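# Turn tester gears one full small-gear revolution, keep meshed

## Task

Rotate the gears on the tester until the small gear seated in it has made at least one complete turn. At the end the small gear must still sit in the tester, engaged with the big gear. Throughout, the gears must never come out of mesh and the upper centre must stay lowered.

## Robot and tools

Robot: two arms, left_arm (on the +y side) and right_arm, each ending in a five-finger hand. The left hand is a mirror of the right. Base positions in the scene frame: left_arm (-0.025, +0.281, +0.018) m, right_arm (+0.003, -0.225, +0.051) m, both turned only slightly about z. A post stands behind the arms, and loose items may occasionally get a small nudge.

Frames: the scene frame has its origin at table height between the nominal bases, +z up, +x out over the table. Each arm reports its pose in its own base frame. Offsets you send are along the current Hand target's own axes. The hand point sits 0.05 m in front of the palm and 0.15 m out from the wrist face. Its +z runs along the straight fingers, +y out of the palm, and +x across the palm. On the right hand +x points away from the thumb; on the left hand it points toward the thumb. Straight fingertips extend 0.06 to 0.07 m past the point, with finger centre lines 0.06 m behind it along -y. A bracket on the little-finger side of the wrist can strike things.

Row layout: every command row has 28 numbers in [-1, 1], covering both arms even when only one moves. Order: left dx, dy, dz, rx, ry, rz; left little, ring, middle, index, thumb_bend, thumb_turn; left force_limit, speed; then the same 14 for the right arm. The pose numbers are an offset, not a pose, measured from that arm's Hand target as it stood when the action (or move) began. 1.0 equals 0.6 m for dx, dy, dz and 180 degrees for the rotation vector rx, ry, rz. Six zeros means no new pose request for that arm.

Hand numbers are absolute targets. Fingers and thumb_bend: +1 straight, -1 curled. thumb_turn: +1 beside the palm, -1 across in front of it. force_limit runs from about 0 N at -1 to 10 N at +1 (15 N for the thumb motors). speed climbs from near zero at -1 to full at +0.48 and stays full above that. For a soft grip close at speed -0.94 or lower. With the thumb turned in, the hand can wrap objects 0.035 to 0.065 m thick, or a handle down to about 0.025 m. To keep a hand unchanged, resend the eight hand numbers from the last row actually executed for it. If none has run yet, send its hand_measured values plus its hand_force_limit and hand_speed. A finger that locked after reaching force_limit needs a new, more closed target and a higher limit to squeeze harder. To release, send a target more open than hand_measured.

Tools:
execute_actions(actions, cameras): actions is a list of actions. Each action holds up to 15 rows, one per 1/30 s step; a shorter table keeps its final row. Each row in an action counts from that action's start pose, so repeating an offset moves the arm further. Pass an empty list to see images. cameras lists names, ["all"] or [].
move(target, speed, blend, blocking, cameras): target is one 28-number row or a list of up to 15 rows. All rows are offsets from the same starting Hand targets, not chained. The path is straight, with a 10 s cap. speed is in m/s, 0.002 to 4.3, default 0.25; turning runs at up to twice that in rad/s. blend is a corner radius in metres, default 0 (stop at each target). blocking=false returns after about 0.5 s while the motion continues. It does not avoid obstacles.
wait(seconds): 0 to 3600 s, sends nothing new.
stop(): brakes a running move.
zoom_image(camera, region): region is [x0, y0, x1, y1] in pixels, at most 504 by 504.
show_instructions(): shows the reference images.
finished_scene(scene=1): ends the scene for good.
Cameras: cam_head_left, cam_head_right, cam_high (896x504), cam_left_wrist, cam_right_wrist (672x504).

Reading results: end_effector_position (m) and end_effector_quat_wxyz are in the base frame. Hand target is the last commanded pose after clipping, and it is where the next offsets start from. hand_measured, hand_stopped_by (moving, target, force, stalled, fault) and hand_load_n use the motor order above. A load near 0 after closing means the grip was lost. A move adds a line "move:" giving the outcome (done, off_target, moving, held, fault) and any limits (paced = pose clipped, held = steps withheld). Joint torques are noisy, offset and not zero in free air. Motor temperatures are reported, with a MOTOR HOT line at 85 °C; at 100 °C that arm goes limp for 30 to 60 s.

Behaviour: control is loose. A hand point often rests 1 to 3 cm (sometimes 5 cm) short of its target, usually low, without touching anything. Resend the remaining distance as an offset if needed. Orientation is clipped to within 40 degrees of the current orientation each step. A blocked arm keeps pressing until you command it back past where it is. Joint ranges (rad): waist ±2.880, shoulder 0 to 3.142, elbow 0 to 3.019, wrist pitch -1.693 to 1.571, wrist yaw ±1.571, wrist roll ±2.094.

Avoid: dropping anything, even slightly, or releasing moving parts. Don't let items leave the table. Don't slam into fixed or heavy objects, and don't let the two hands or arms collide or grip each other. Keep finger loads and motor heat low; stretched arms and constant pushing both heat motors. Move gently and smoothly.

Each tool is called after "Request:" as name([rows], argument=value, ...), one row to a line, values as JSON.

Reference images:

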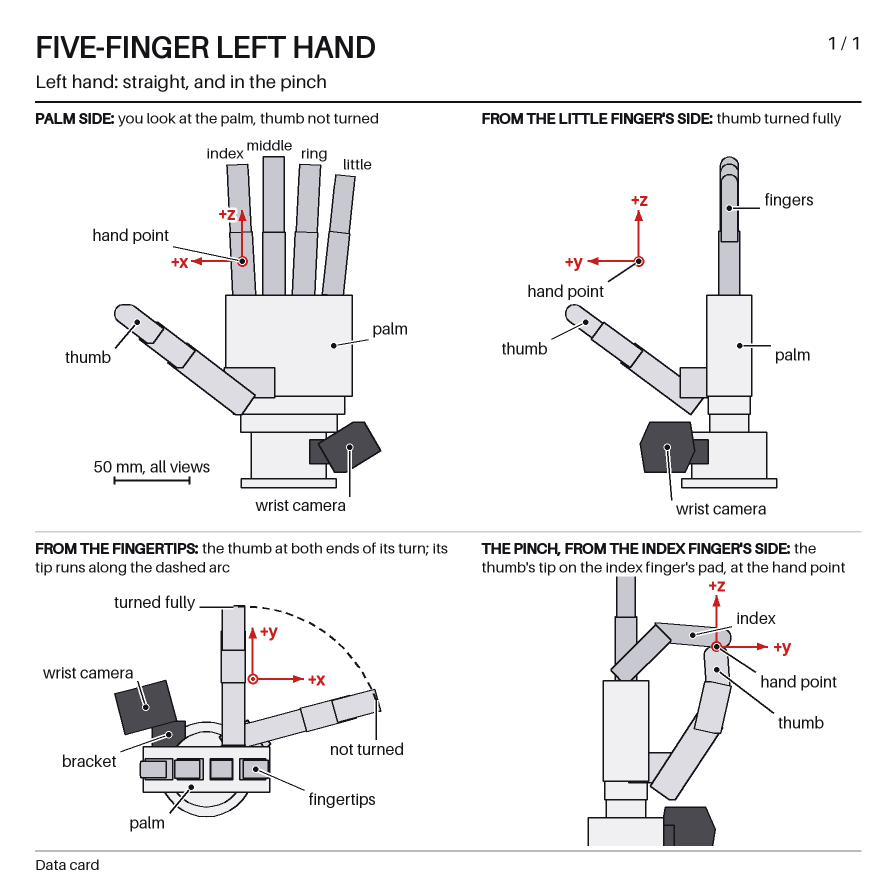

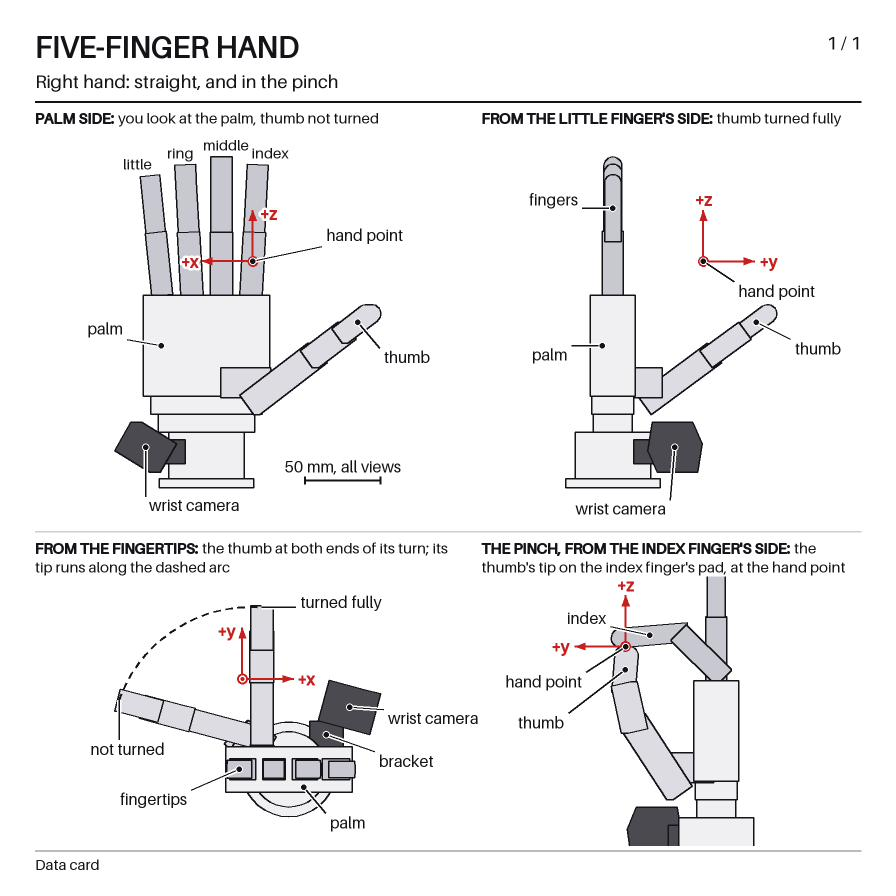

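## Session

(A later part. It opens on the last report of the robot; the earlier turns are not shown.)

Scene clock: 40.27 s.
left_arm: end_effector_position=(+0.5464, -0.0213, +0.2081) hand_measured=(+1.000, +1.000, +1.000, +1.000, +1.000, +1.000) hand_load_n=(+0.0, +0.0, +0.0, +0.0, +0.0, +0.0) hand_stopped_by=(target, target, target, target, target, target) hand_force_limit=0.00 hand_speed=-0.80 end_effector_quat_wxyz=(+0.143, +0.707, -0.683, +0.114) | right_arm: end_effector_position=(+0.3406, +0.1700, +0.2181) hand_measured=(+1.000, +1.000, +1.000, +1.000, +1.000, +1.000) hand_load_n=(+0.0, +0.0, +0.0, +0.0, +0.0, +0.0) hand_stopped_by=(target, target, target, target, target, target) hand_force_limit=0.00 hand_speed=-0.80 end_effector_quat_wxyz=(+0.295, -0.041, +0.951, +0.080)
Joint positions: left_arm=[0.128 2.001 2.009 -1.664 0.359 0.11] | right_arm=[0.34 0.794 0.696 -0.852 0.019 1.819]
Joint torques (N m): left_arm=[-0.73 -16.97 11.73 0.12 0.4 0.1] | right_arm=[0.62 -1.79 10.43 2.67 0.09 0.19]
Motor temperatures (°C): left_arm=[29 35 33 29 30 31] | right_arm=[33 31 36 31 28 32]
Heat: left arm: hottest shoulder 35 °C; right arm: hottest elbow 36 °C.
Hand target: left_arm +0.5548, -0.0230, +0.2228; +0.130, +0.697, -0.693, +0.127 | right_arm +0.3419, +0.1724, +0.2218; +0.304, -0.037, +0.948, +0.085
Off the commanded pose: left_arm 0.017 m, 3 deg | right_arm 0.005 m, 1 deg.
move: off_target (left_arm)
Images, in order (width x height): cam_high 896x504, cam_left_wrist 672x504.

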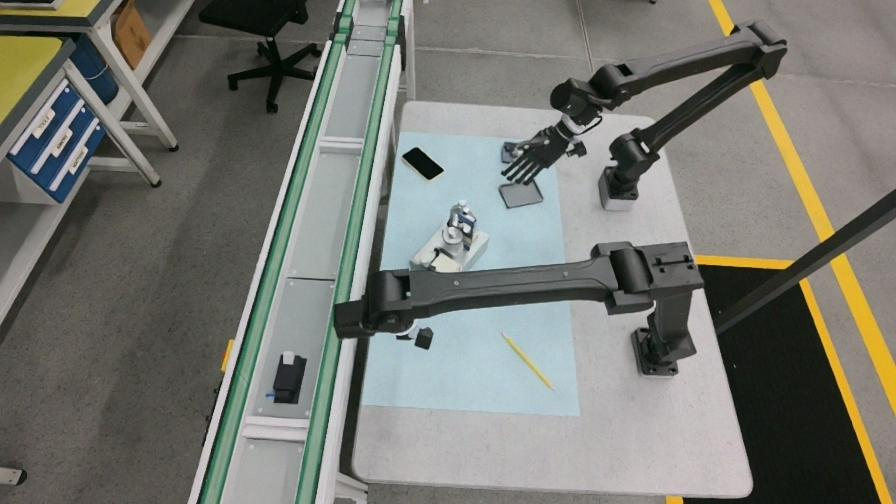

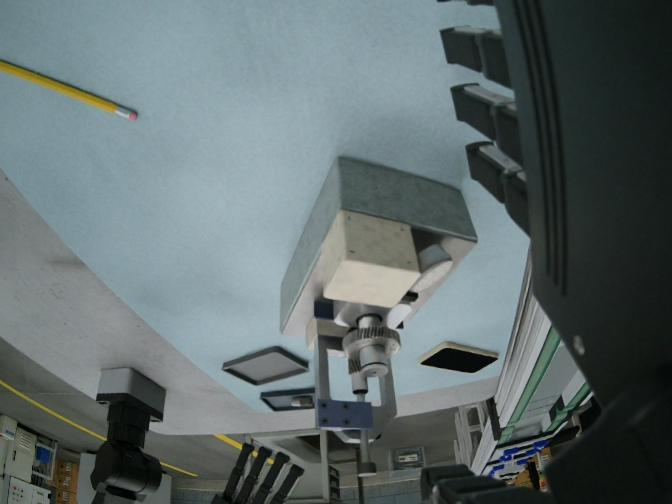

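Request:
move([
  [0,0,0,0,0,0,1,1,1,1,1,1,0,-0.8,-0.066,0.005,-0.034,-0.2355,0.1347,-0.7825,1,1,1,1,1,1,0,-0.8],
  [0,0,0,0,0,0,1,1,1,1,1,1,0,-0.8,-0.196,0.097,0.124,-0.2355,0.1347,-0.7825,1,1,1,1,1,1,0,-0.8],
], speed=0.4, blend=[0.02,0], cameras=["cam_left_wrist","cam_high","cam_right_wrist"])

Scene clock: 46.13 s.
left_arm: end_effector_position=(+0.5464, -0.0213, +0.2081) hand_measured=(+1.000, +1.000, +1.000, +1.000, +1.000, +1.000) hand_load_n=(+0.0, +0.0, +0.0, +0.0, -0.5, +0.0) hand_stopped_by=(target, target, target, target, target, target) hand_force_limit=0.00 hand_speed=-0.80 end_effector_quat_wxyz=(+0.143, +0.707, -0.683, +0.114) | right_arm: end_effector_position=(+0.4290, +0.2107, +0.2423) hand_measured=(+1.000, +0.998, +0.998, +1.000, +1.000, +1.000) hand_load_n=(+0.5, -29.0, -8.0, +0.0, +0.0, +0.0) hand_stopped_by=(target, target, target, target, target, target) hand_force_limit=0.00 hand_speed=-0.80 end_effector_quat_wxyz=(+0.025, +0.965, -0.259, -0.014)
Joint positions: left_arm=[0.128 2.001 2.009 -1.664 0.359 0.111] | right_arm=[0.478 1.813 1.877 -1.689 0.018 -0.568]
Joint torques (N m): left_arm=[-0.32 -16.79 11.67 0.08 0.42 0.14] | right_arm=[1.32 -7.06 22.02 1.26 -0.68 -0.12]
Heat: left arm: hottest shoulder 35 °C; right arm: hottest elbow 37 °C.
Hand target: left_arm +0.5548, -0.0230, +0.2228; +0.130, +0.698, -0.693, +0.127 | right_arm +0.4729, +0.2454, +0.2392; +0.000, +0.970, -0.243, +0.001
Off the commanded pose: left_arm 0.017 m, 3 deg | right_arm 0.056 m, 4 deg.
move: off_target (right_arm)
Images, in order (width x height): cam_high 896x504, cam_left_wrist 672x504, cam_right_wrist 672x504.

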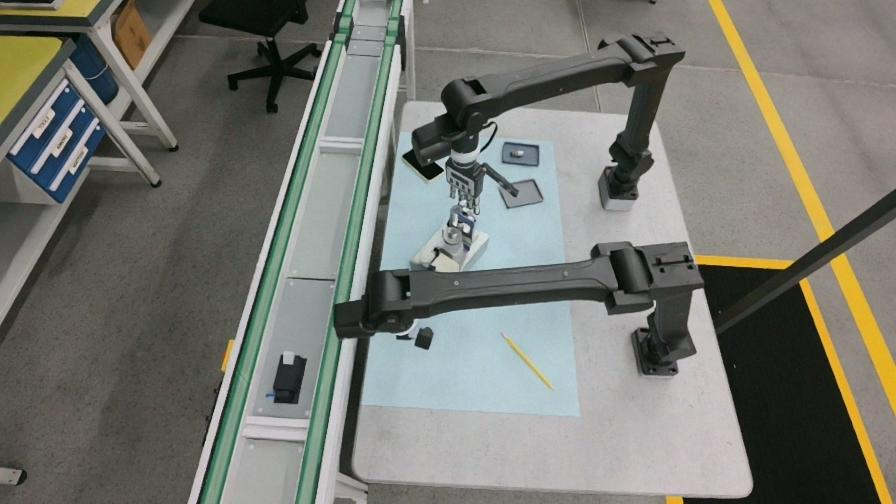

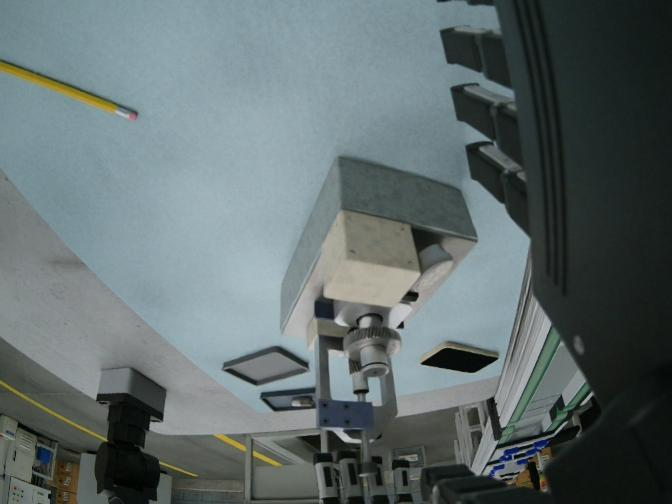

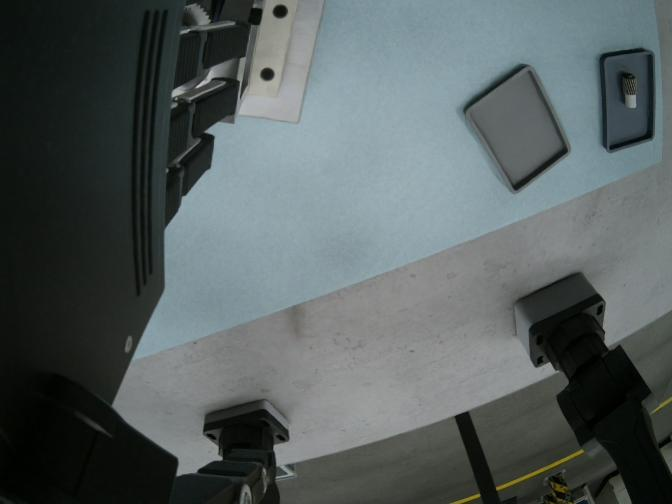

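Request:
move([
  [0,0,0,0,0,0,1,1,1,1,1,1,0,-0.8,-0.026,0.137,0,0,0,0,1,1,1,1,1,1,0,-0.8],
  [0,0,0,0,0,0,1,1,1,1,1,1,0,-0.8,-0.026,0.15,-0.12,0,0,0,1,1,1,1,1,1,0,-0.8],
], speed=0.15, blend=[0.01,0], cameras=["cam_left_wrist","cam_high","cam_right_wrist"])

Request:
zoom_image(camera="cam_left_wrist", region=[200, 200, 500, 500])

Scene clock: 48.37 s.
left_arm: end_effector_position=(+0.5464, -0.0213, +0.2081) hand_measured=(+1.000, +1.000, +1.000, +1.000, +1.000, +1.000) hand_load_n=(+0.0, +0.0, +0.0, +0.0, +0.0, +0.0) hand_stopped_by=(target, target, target, target, target, target) hand_force_limit=0.00 hand_speed=-0.80 end_effector_quat_wxyz=(+0.143, +0.707, -0.683, +0.114) | right_arm: end_effector_position=(+0.4085, +0.1747, +0.2943) hand_measured=(+1.000, +1.000, +1.000, +1.000, +1.000, +1.000) hand_load_n=(+0.0, +0.0, +0.0, +0.0, +0.0, +0.0) hand_stopped_by=(target, target, target, target, target, target) hand_force_limit=0.00 hand_speed=-0.80 end_effector_quat_wxyz=(-0.016, +0.969, -0.246, +0.023)
Joint positions: left_arm=[0.128 2.001 2.009 -1.664 0.359 0.111] | right_arm=[0.432 1.649 1.815 -1.681 0.005 -0.641]
Joint torques (N m): left_arm=[-0.67 -16.91 11.75 0.12 0.41 0.09] | right_arm=[-0.85 -11.99 13.94 0.32 -0.02 -0.13]
Heat: left arm: hottest shoulder 35 °C; right arm: hottest elbow 38 °C.
Hand target: left_arm +0.5548, -0.0230, +0.2228; +0.130, +0.698, -0.693, +0.127 | right_arm +0.4165, +0.1736, +0.3112; +0.000, +0.970, -0.243, +0.001
Off the commanded pose: left_arm 0.017 m, 3 deg | right_arm 0.019 m, 3 deg.
joint sent to its limit (right arm) — joint 4 (wrist pitch), lower limit. The joint targets are off in orientation, not in position.
move: off_target (right_arm)
Images, in order (width x height): cam_high 896x504, cam_left_wrist 672x504, cam_right_wrist 672x504.

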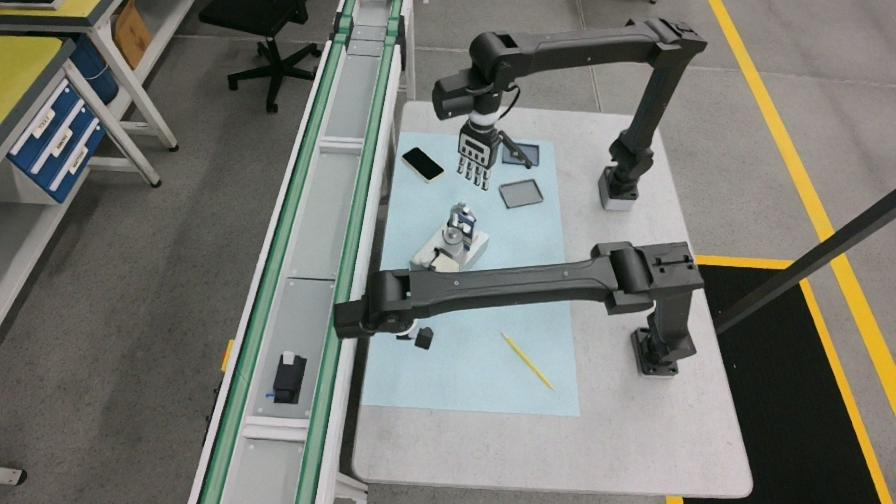

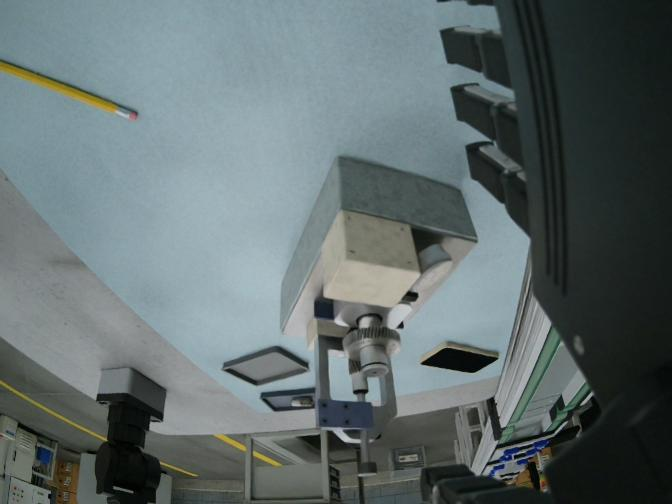

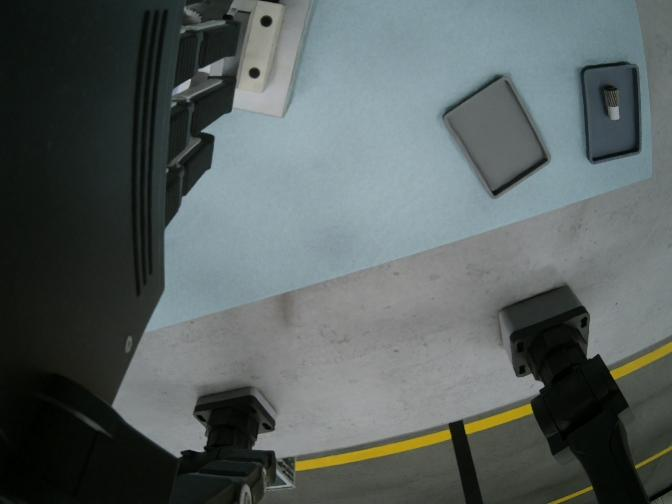

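Scaled by 1.680 from the camera's image (finer frame: 960x720).

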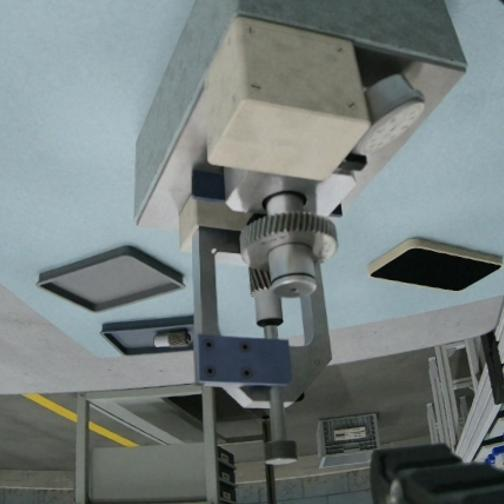

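Request:
move([
  [0,0,0,0,0,0,1,1,1,1,1,1,0,-0.8,0,0,-0.04,0,0,0,1,1,1,1,1,1,0,-0.8],
  [0,0,0,0,0,0,1,1,1,1,1,1,0,-0.8,0.055,-0.226,-0.04,0,0,0,1,1,1,1,1,1,0,-0.8],
], speed=0.12, cameras=["cam_left_wrist","cam_high","cam_right_wrist"])

Request:
zoom_image(camera="cam_left_wrist", region=[200, 200, 500, 500])

Request:
zoom_image(camera="cam_right_wrist", region=[160, 0, 400, 200])

Scene clock: 54.40 s.
left_arm: end_effector_position=(+0.5464, -0.0213, +0.2081) hand_measured=(+1.000, +1.000, +1.000, +1.000, +1.000, +1.000) hand_load_n=(+0.0, +0.0, +0.0, +0.0, +0.0, +0.0) hand_stopped_by=(target, target, target, target, target, target) hand_force_limit=0.00 hand_speed=-0.80 end_effector_quat_wxyz=(+0.143, +0.707, -0.683, +0.114) | right_arm: end_effector_position=(+0.5035, +0.2700, +0.3246) hand_measured=(+1.000, +1.000, +1.000, +1.000, +1.000, +1.000) hand_load_n=(+0.0, +0.0, +0.0, +0.0, +0.0, +0.0) hand_stopped_by=(target, target, target, target, target, target) hand_force_limit=0.00 hand_speed=-0.80 end_effector_quat_wxyz=(-0.083, +0.964, -0.233, +0.096)
Joint positions: left_arm=[0.128 2.001 2.009 -1.664 0.359 0.111] | right_arm=[0.51 1.91 2.274 -1.681 0.009 -0.587]
Joint torques (N m): left_arm=[-0.32 -16.79 11.78 0.03 0.4 0.13] | right_arm=[0.26 -13.27 14.61 0.66 -0.01 0.19]
Heat: left arm: hottest shoulder 35 °C; right arm: hottest elbow 39 °C.
Hand target: left_arm +0.5548, -0.0230, +0.2228; +0.130, +0.698, -0.693, +0.127 | right_arm +0.5097, +0.2774, +0.3350; +0.000, +0.970, -0.243, +0.001
Off the commanded pose: left_arm 0.017 m, 3 deg | right_arm 0.015 m, 15 deg.
joint sent to its limit (right arm) — joint 4 (wrist pitch), lower limit. The joint targets are off in orientation, not in position.
move: off_target (right_arm)
Images, in order (width x height): cam_high 896x504, cam_left_wrist 672x504, cam_right_wrist 672x504.

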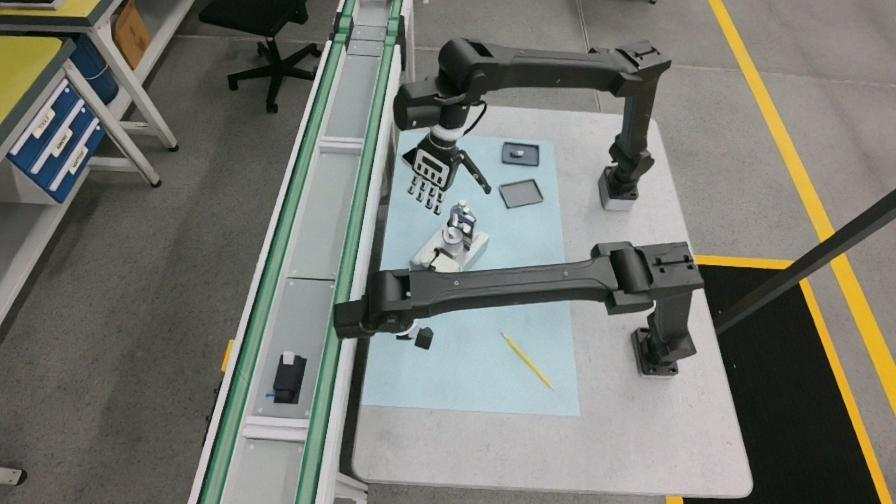

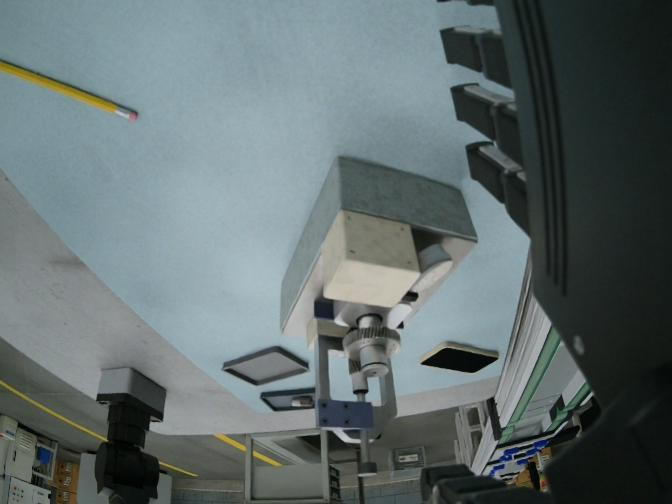

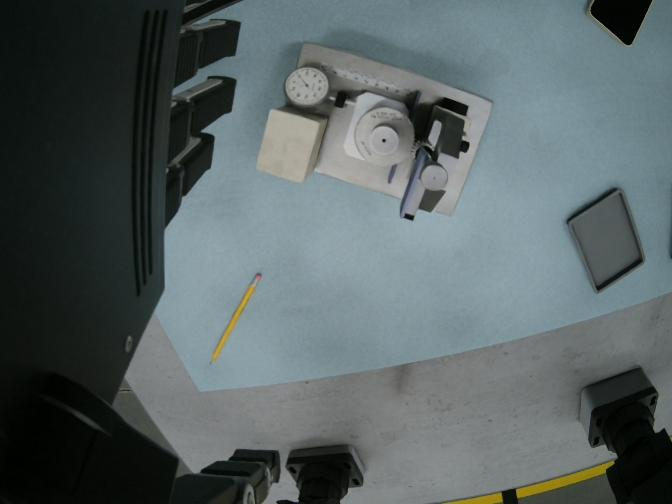

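Scaled by 1.680 from the camera's image (finer frame: 960x720).

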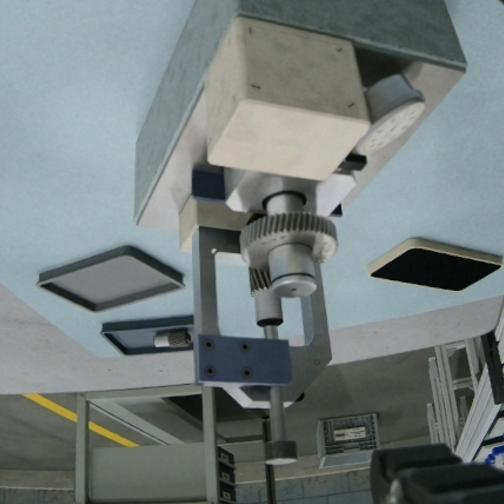

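Scaled by 2.100 from the camera's image (finer frame: 960x720).

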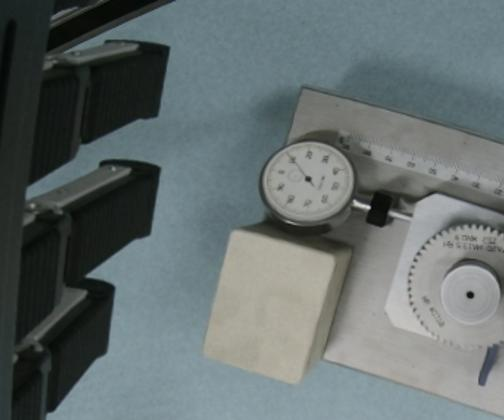

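Request:
move(target=[0,0,0,0,0,0,1,1,1,1,1,1,0,-0.8,-0.005,-0.0097,0.178,0,0,0,1,1,1,1,1,1,0,-0.8], speed=0.1, cameras=["cam_left_wrist","cam_high","cam_right_wrist"])

Request:
zoom_image(camera="cam_left_wrist", region=[200, 200, 500, 500])

Request:
zoom_image(camera="cam_right_wrist", region=[160, 0, 400, 200])

Scene clock: 62.03 s.
left_arm: end_effector_position=(+0.5464, -0.0213, +0.2081) hand_measured=(+1.000, +1.000, +1.000, +1.000, +1.000, +1.000) hand_load_n=(+0.0, +0.0, +0.0, +0.0, +0.0, +0.0) hand_stopped_by=(target, target, target, target, target, target) hand_force_limit=0.00 hand_speed=-0.80 end_effector_quat_wxyz=(+0.143, +0.707, -0.683, +0.114) | right_arm: end_effector_position=(+0.5147, +0.2797, +0.2380) hand_measured=(+1.000, +1.000, +1.000, +1.000, +1.000, +1.000) hand_load_n=(+0.0, +0.0, +0.0, +0.0, +0.0, +0.0) hand_stopped_by=(target, target, target, target, target, target) hand_force_limit=0.00 hand_speed=-0.80 end_effector_quat_wxyz=(-0.028, +0.970, -0.240, +0.033)
Joint positions: left_arm=[0.128 2.001 2.009 -1.664 0.359 0.111] | right_arm=[0.512 2.045 2.241 -1.681 0.005 -0.575]
Joint torques (N m): left_arm=[-0.97 -17.2 11.7 0.01 0.41 0.12] | right_arm=[0.38 -15.74 9.26 0.36 -0.06 0.19]
Heat: left arm: hottest shoulder 35 °C; right arm: hottest elbow 39 °C.
Hand target: left_arm +0.5548, -0.0230, +0.2228; +0.130, +0.698, -0.693, +0.127 | right_arm +0.5099, +0.2839, +0.2282; +0.000, +0.970, -0.243, +0.000
Off the commanded pose: left_arm 0.017 m, 3 deg | right_arm 0.012 m, 5 deg.
joint sent to its limit (right arm) — joint 4 (wrist pitch), lower limit. The joint targets are off in orientation, not in position.
move: off_target (right_arm)
Images, in order (width x height): cam_high 896x504, cam_left_wrist 672x504, cam_right_wrist 672x504.

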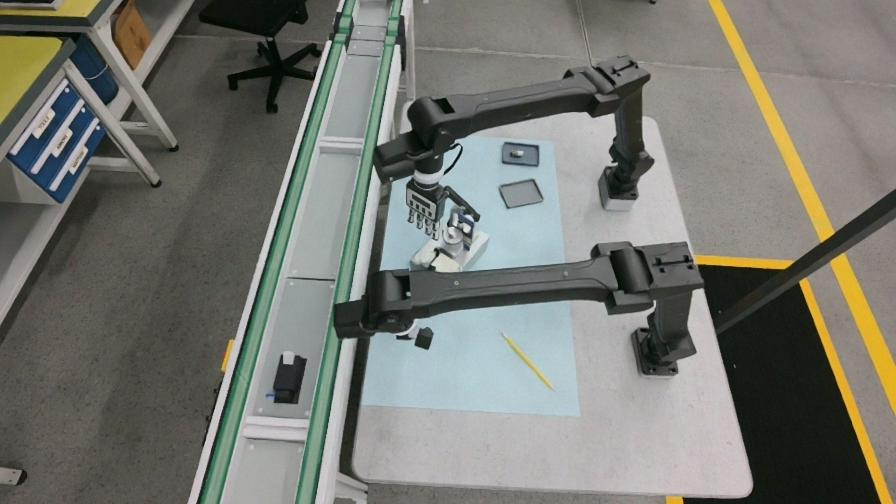

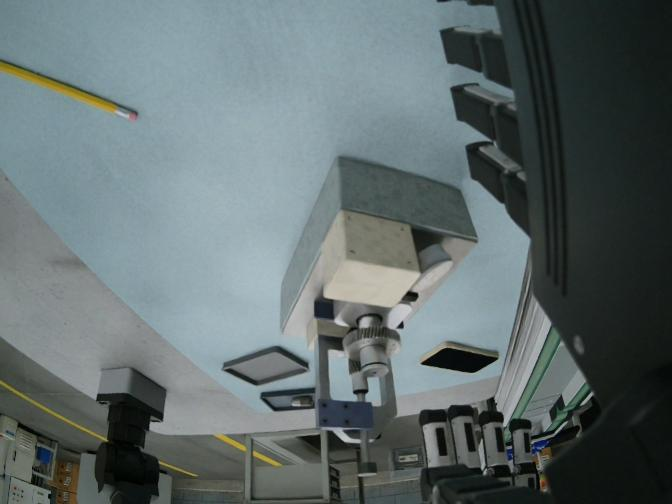

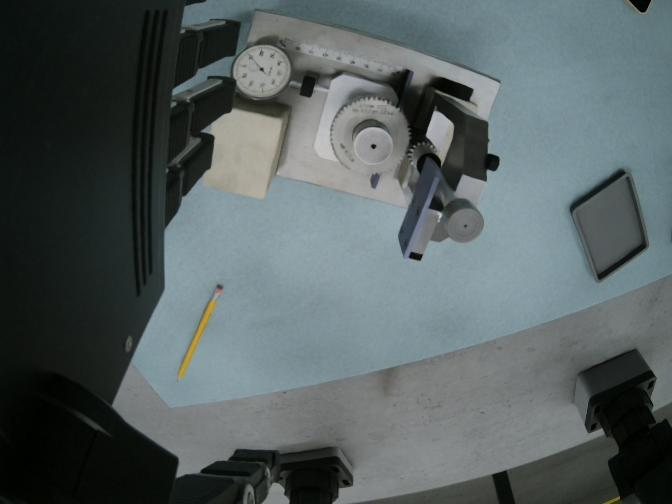

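Scaled by 1.680 from the camera's image (finer frame: 960x720).

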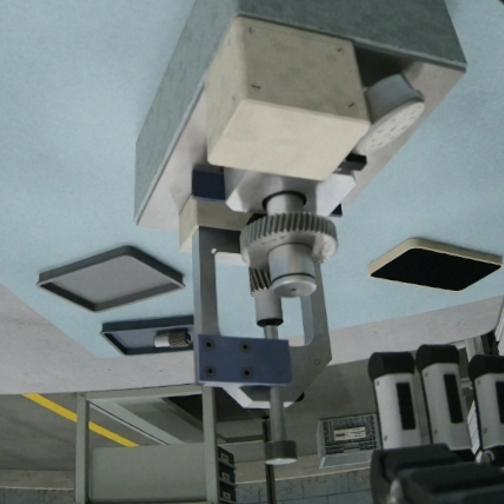

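Scaled by 2.100 from the camera's image (finer frame: 960x720).

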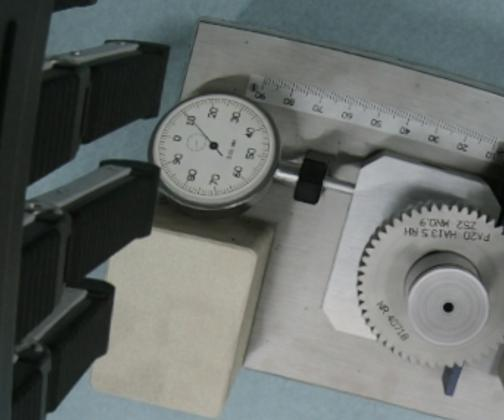

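Request:
move(target=[0,0,0,0,0,0,1,1,1,1,1,1,0,-0.8,0,0.045,0,0,0,0,1,1,1,1,1,1,0,-0.8], speed=0.1, cameras=["cam_left_wrist","cam_high","cam_right_wrist"])

Request:
zoom_image(camera="cam_left_wrist", region=[200, 200, 500, 500])

Request:
zoom_image(camera="cam_high", region=[380, 170, 500, 300])

Scene clock: 64.60 s.
left_arm: end_effector_position=(+0.5464, -0.0213, +0.2081) hand_measured=(+1.000, +1.000, +1.000, +1.000, +1.000, +1.000) hand_load_n=(+0.0, +0.0, +0.0, +0.0, +0.0, +0.0) hand_stopped_by=(target, target, target, target, target, target) hand_force_limit=0.00 hand_speed=-0.80 end_effector_quat_wxyz=(+0.143, +0.707, -0.683, +0.114) | right_arm: end_effector_position=(+0.5007, +0.2666, +0.2167) hand_measured=(+1.000, +1.000, +1.000, +1.000, +1.000, +1.000) hand_load_n=(+0.0, +0.0, +0.0, +0.0, -0.5, +0.0) hand_stopped_by=(target, target, target, target, target, target) hand_force_limit=0.00 hand_speed=-0.80 end_effector_quat_wxyz=(-0.003, +0.970, -0.244, +0.006)
Joint positions: left_arm=[0.128 2.001 2.009 -1.664 0.359 0.111] | right_arm=[0.503 2.034 2.158 -1.681 0.003 -0.574]
Joint torques (N m): left_arm=[-0.67 -17.08 11.63 0.06 0.43 0.09] | right_arm=[-0.73 -18.37 9.11 0.18 -0.07 -0.04]
Heat: left arm: hottest shoulder 35 °C; right arm: hottest elbow 39 °C.
Hand target: left_arm +0.5548, -0.0230, +0.2228; +0.130, +0.698, -0.693, +0.127 | right_arm +0.4970, +0.2602, +0.2283; +0.000, +0.970, -0.243, +0.001
Off the commanded pose: left_arm 0.017 m, 3 deg | right_arm 0.014 m, 1 deg.
joint sent to its limit (right arm) — joint 4 (wrist pitch), lower limit. The joint targets still meet the commanded pose.
move: off_target (right_arm)
Images, in order (width x height): cam_high 896x504, cam_left_wrist 672x504, cam_right_wrist 672x504.

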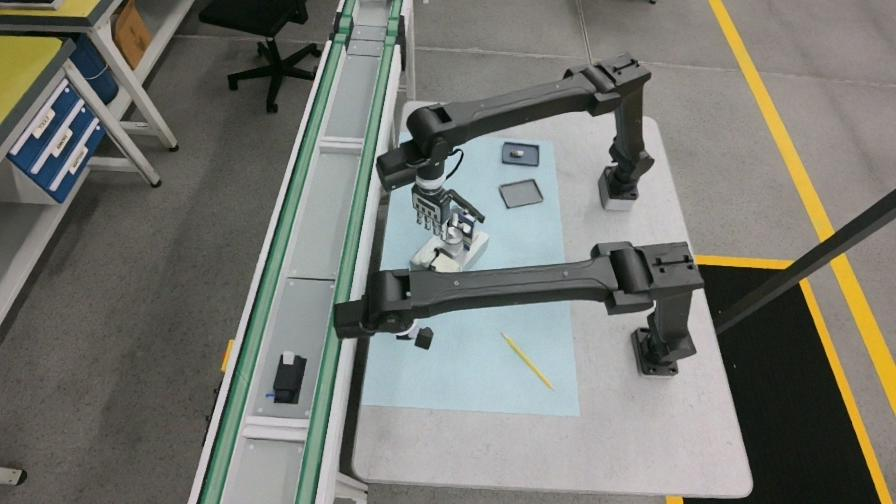

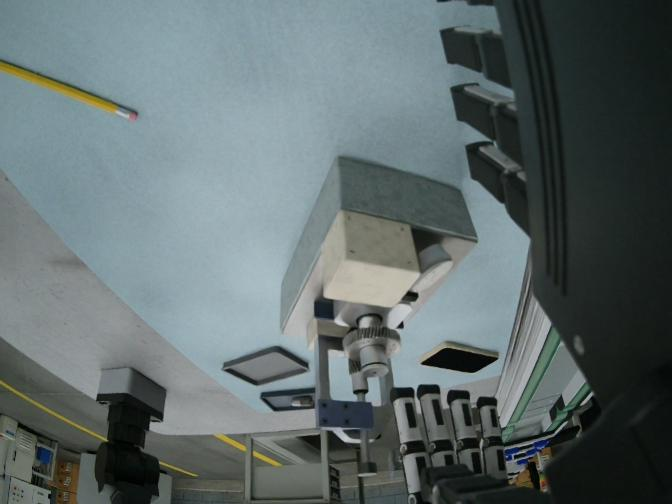

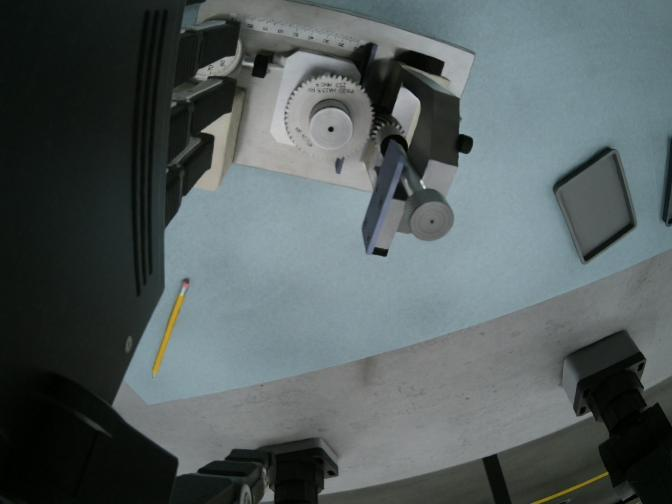

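Scaled by 1.680 from the camera's image (finer frame: 960x720).

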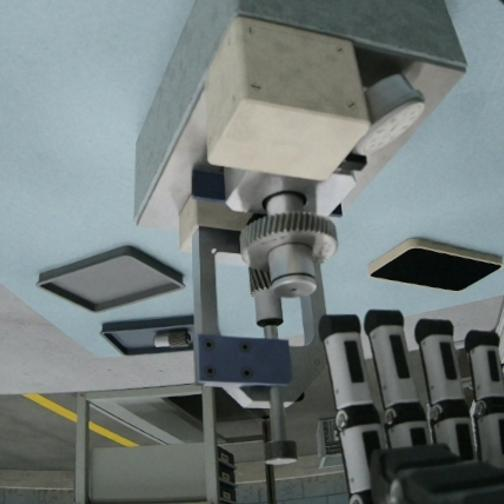

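Scaled by 3.877.

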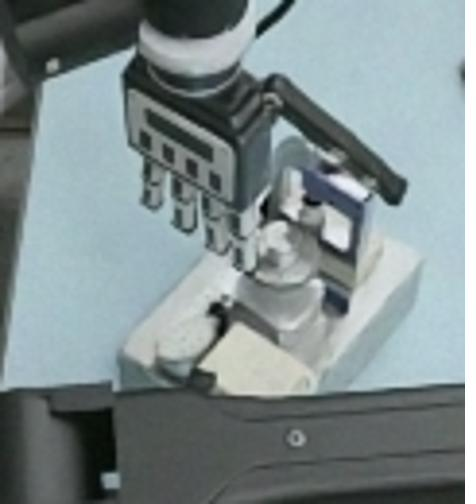

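Request:
move([
  [0,0,0,0,0,0,1,1,1,1,1,1,0,-0.8,-0.017,0.03,0,0,0,0,1,1,1,1,1,1,0,-0.8],
  [0,0,0,0,0,0,1,1,1,1,1,1,0,-0.8,-0.017,0.03,0.08,0,0,0,1,1,1,1,1,1,0,-0.8],
], speed=0.08, cameras=["cam_left_wrist","cam_high","cam_right_wrist"])

Request:
zoom_image(camera="cam_left_wrist", region=[250, 200, 500, 450])

Request:
zoom_image(camera="cam_right_wrist", region=[160, 0, 460, 260])

Scene clock: 68.63 s.
left_arm: end_effector_position=(+0.5464, -0.0213, +0.2081) hand_measured=(+1.000, +1.000, +1.000, +1.000, +1.000, +1.000) hand_load_n=(+0.0, -0.5, +0.0, +0.0, +0.0, +0.0) hand_stopped_by=(target, target, target, target, target, target) hand_force_limit=0.00 hand_speed=-0.80 end_effector_quat_wxyz=(+0.143, +0.707, -0.683, +0.114) | right_arm: end_effector_position=(+0.4772, +0.2534, +0.1727) hand_measured=(+1.000, +1.000, +1.000, +1.000, +1.000, +1.000) hand_load_n=(+0.0, +0.0, +0.0, +0.0, +0.0, +0.0) hand_stopped_by=(target, target, target, target, target, target) hand_force_limit=0.00 hand_speed=-0.80 end_effector_quat_wxyz=(+0.010, +0.970, -0.244, -0.008)
Joint positions: left_arm=[0.128 2.001 2.009 -1.664 0.359 0.111] | right_arm=[0.503 1.973 1.938 -1.561 0.003 -0.574]
Joint torques (N m): left_arm=[-0.79 -16.62 11.75 0.08 0.4 0.11] | right_arm=[-0.79 -17.67 8.87 1.1 -0.04 -0.07]
Heat: left arm: hottest shoulder 35 °C; right arm: hottest elbow 39 °C.
Hand target: left_arm +0.5548, -0.0230, +0.2228; +0.130, +0.698, -0.693, +0.127 | right_arm +0.4796, +0.2491, +0.1804; +0.000, +0.970, -0.243, +0.001
Off the commanded pose: left_arm 0.017 m, 3 deg | right_arm 0.009 m, 1 deg.
move: done
Images, in order (width x height): cam_high 896x504, cam_left_wrist 672x504, cam_right_wrist 672x504.

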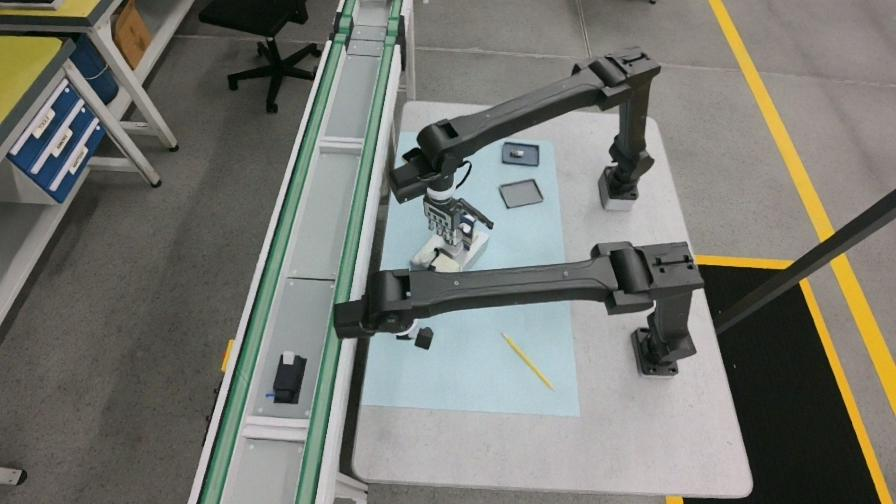

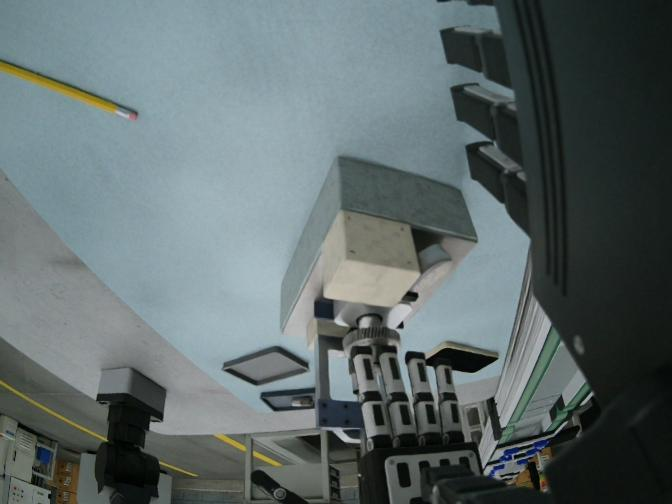

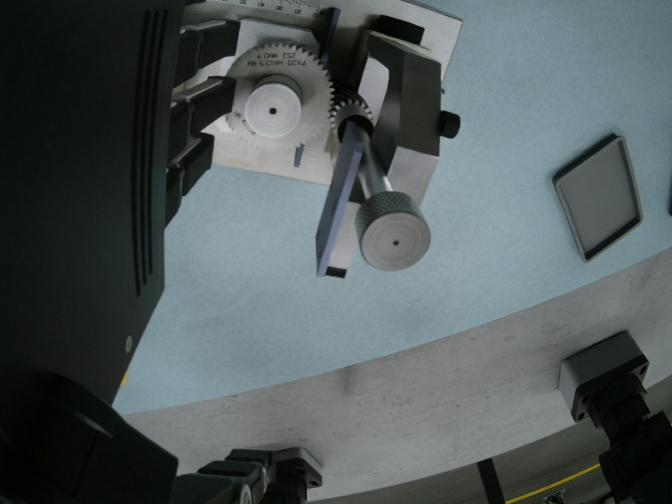

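Scaled by 2.016 from the camera's image (finer frame: 960x720).

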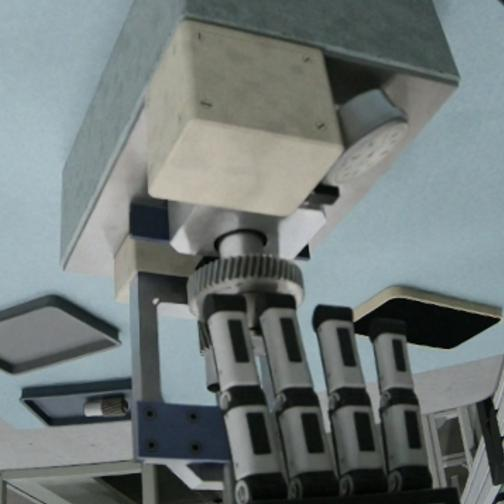

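Scaled by 1.680 from the camera's image (finer frame: 960x720).

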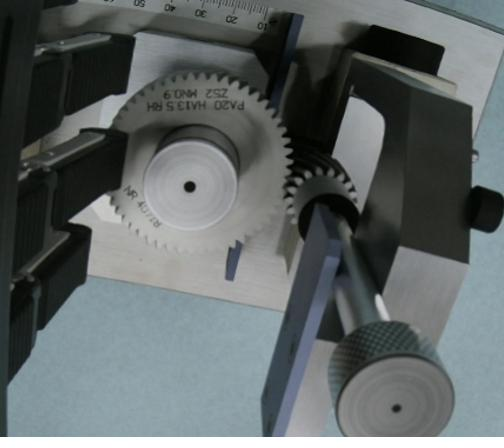

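Request:
move([
  [0,0,0,0,0,0,1,1,1,1,1,1,0,-0.8,0.0,-0.018,0,0,0,0,1,1,1,1,1,1,0,-0.8],
  [0,0,0,0,0,0,1,1,1,1,1,1,0,-0.8,0.0,-0.018,0.067,0,0,0,1,1,1,1,1,1,0,-0.8],
], speed=0.06, cameras=["cam_left_wrist","cam_high","cam_right_wrist"])

Request:
zoom_image(camera="cam_left_wrist", region=[250, 200, 500, 450])

Request:
zoom_image(camera="cam_right_wrist", region=[160, 0, 460, 260])

Scene clock: 71.73 s.
left_arm: end_effector_position=(+0.5464, -0.0213, +0.2081) hand_measured=(+1.000, +1.000, +1.000, +1.000, +1.000, +1.000) hand_load_n=(+0.0, +0.0, +0.0, +0.0, +0.0, +0.0) hand_stopped_by=(target, target, target, target, target, target) hand_force_limit=0.00 hand_speed=-0.80 end_effector_quat_wxyz=(+0.143, +0.707, -0.683, +0.114) | right_arm: end_effector_position=(+0.4842, +0.2572, +0.1505) hand_measured=(+1.000, +1.000, +1.000, +1.000, +1.000, +1.000) hand_load_n=(+0.0, +0.0, +0.0, +0.0, +0.0, +0.0) hand_stopped_by=(target, target, target, target, target, target) hand_force_limit=0.00 hand_speed=-0.80 end_effector_quat_wxyz=(-0.002, +0.970, -0.244, +0.005)
Joint positions: left_arm=[0.128 2.001 2.009 -1.664 0.359 0.111] | right_arm=[0.503 1.973 1.886 -1.475 0.003 -0.574]
Joint torques (N m): left_arm=[-0.73 -16.73 11.63 0.09 0.43 0.1] | right_arm=[-0.03 -14.8 9.02 1.25 -0.05 0.01]
Heat: left arm: hottest shoulder 35 °C; right arm: hottest elbow 39 °C.
Hand target: left_arm +0.5548, -0.0230, +0.2228; +0.130, +0.698, -0.693, +0.127 | right_arm +0.4848, +0.2586, +0.1402; +0.000, +0.970, -0.243, +0.001
Off the commanded pose: left_arm 0.017 m, 3 deg | right_arm 0.010 m, 1 deg.
move: done
Images, in order (width x height): cam_high 896x504, cam_left_wrist 672x504, cam_right_wrist 672x504.

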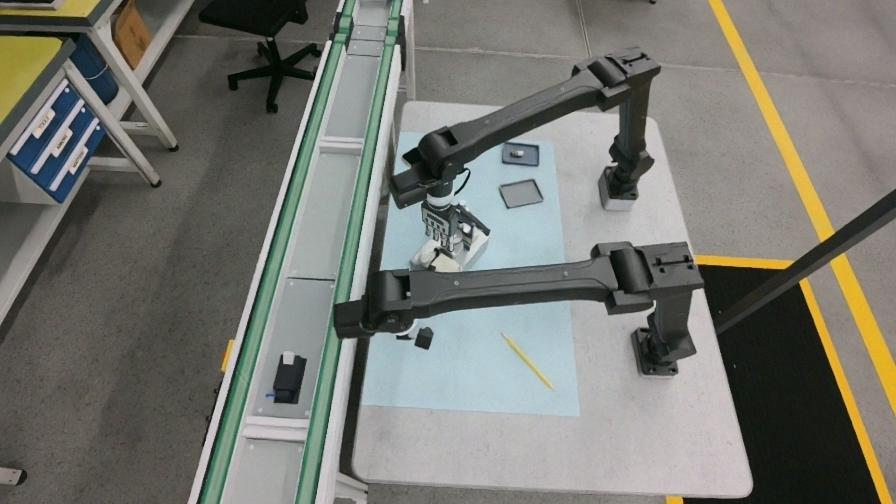

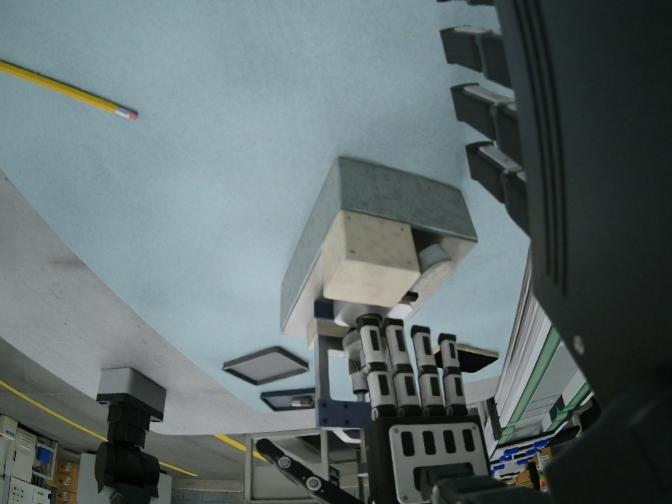

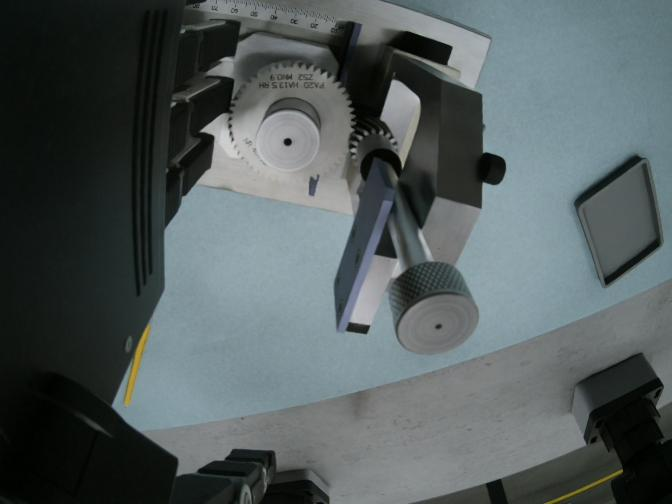

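Scaled by 2.016 from the camera's image (finer frame: 960x720).

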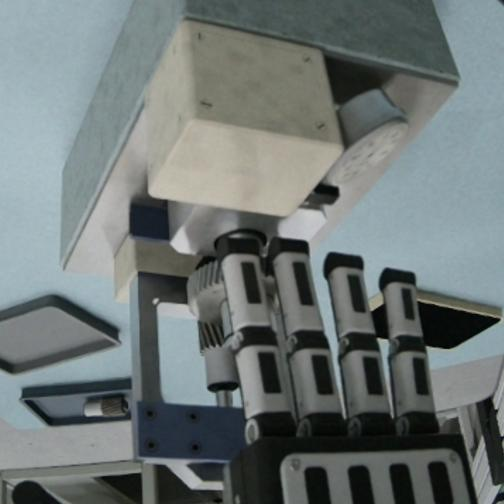

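Scaled by 1.680 from the camera's image (finer frame: 960x720).

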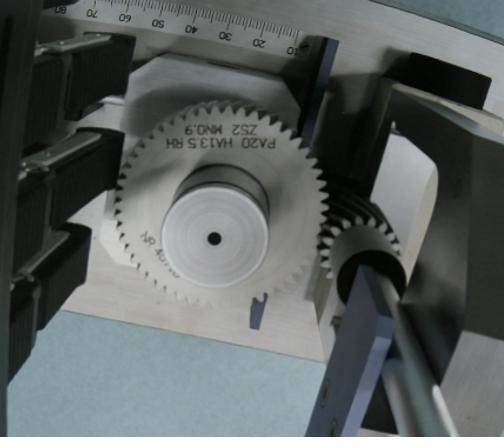

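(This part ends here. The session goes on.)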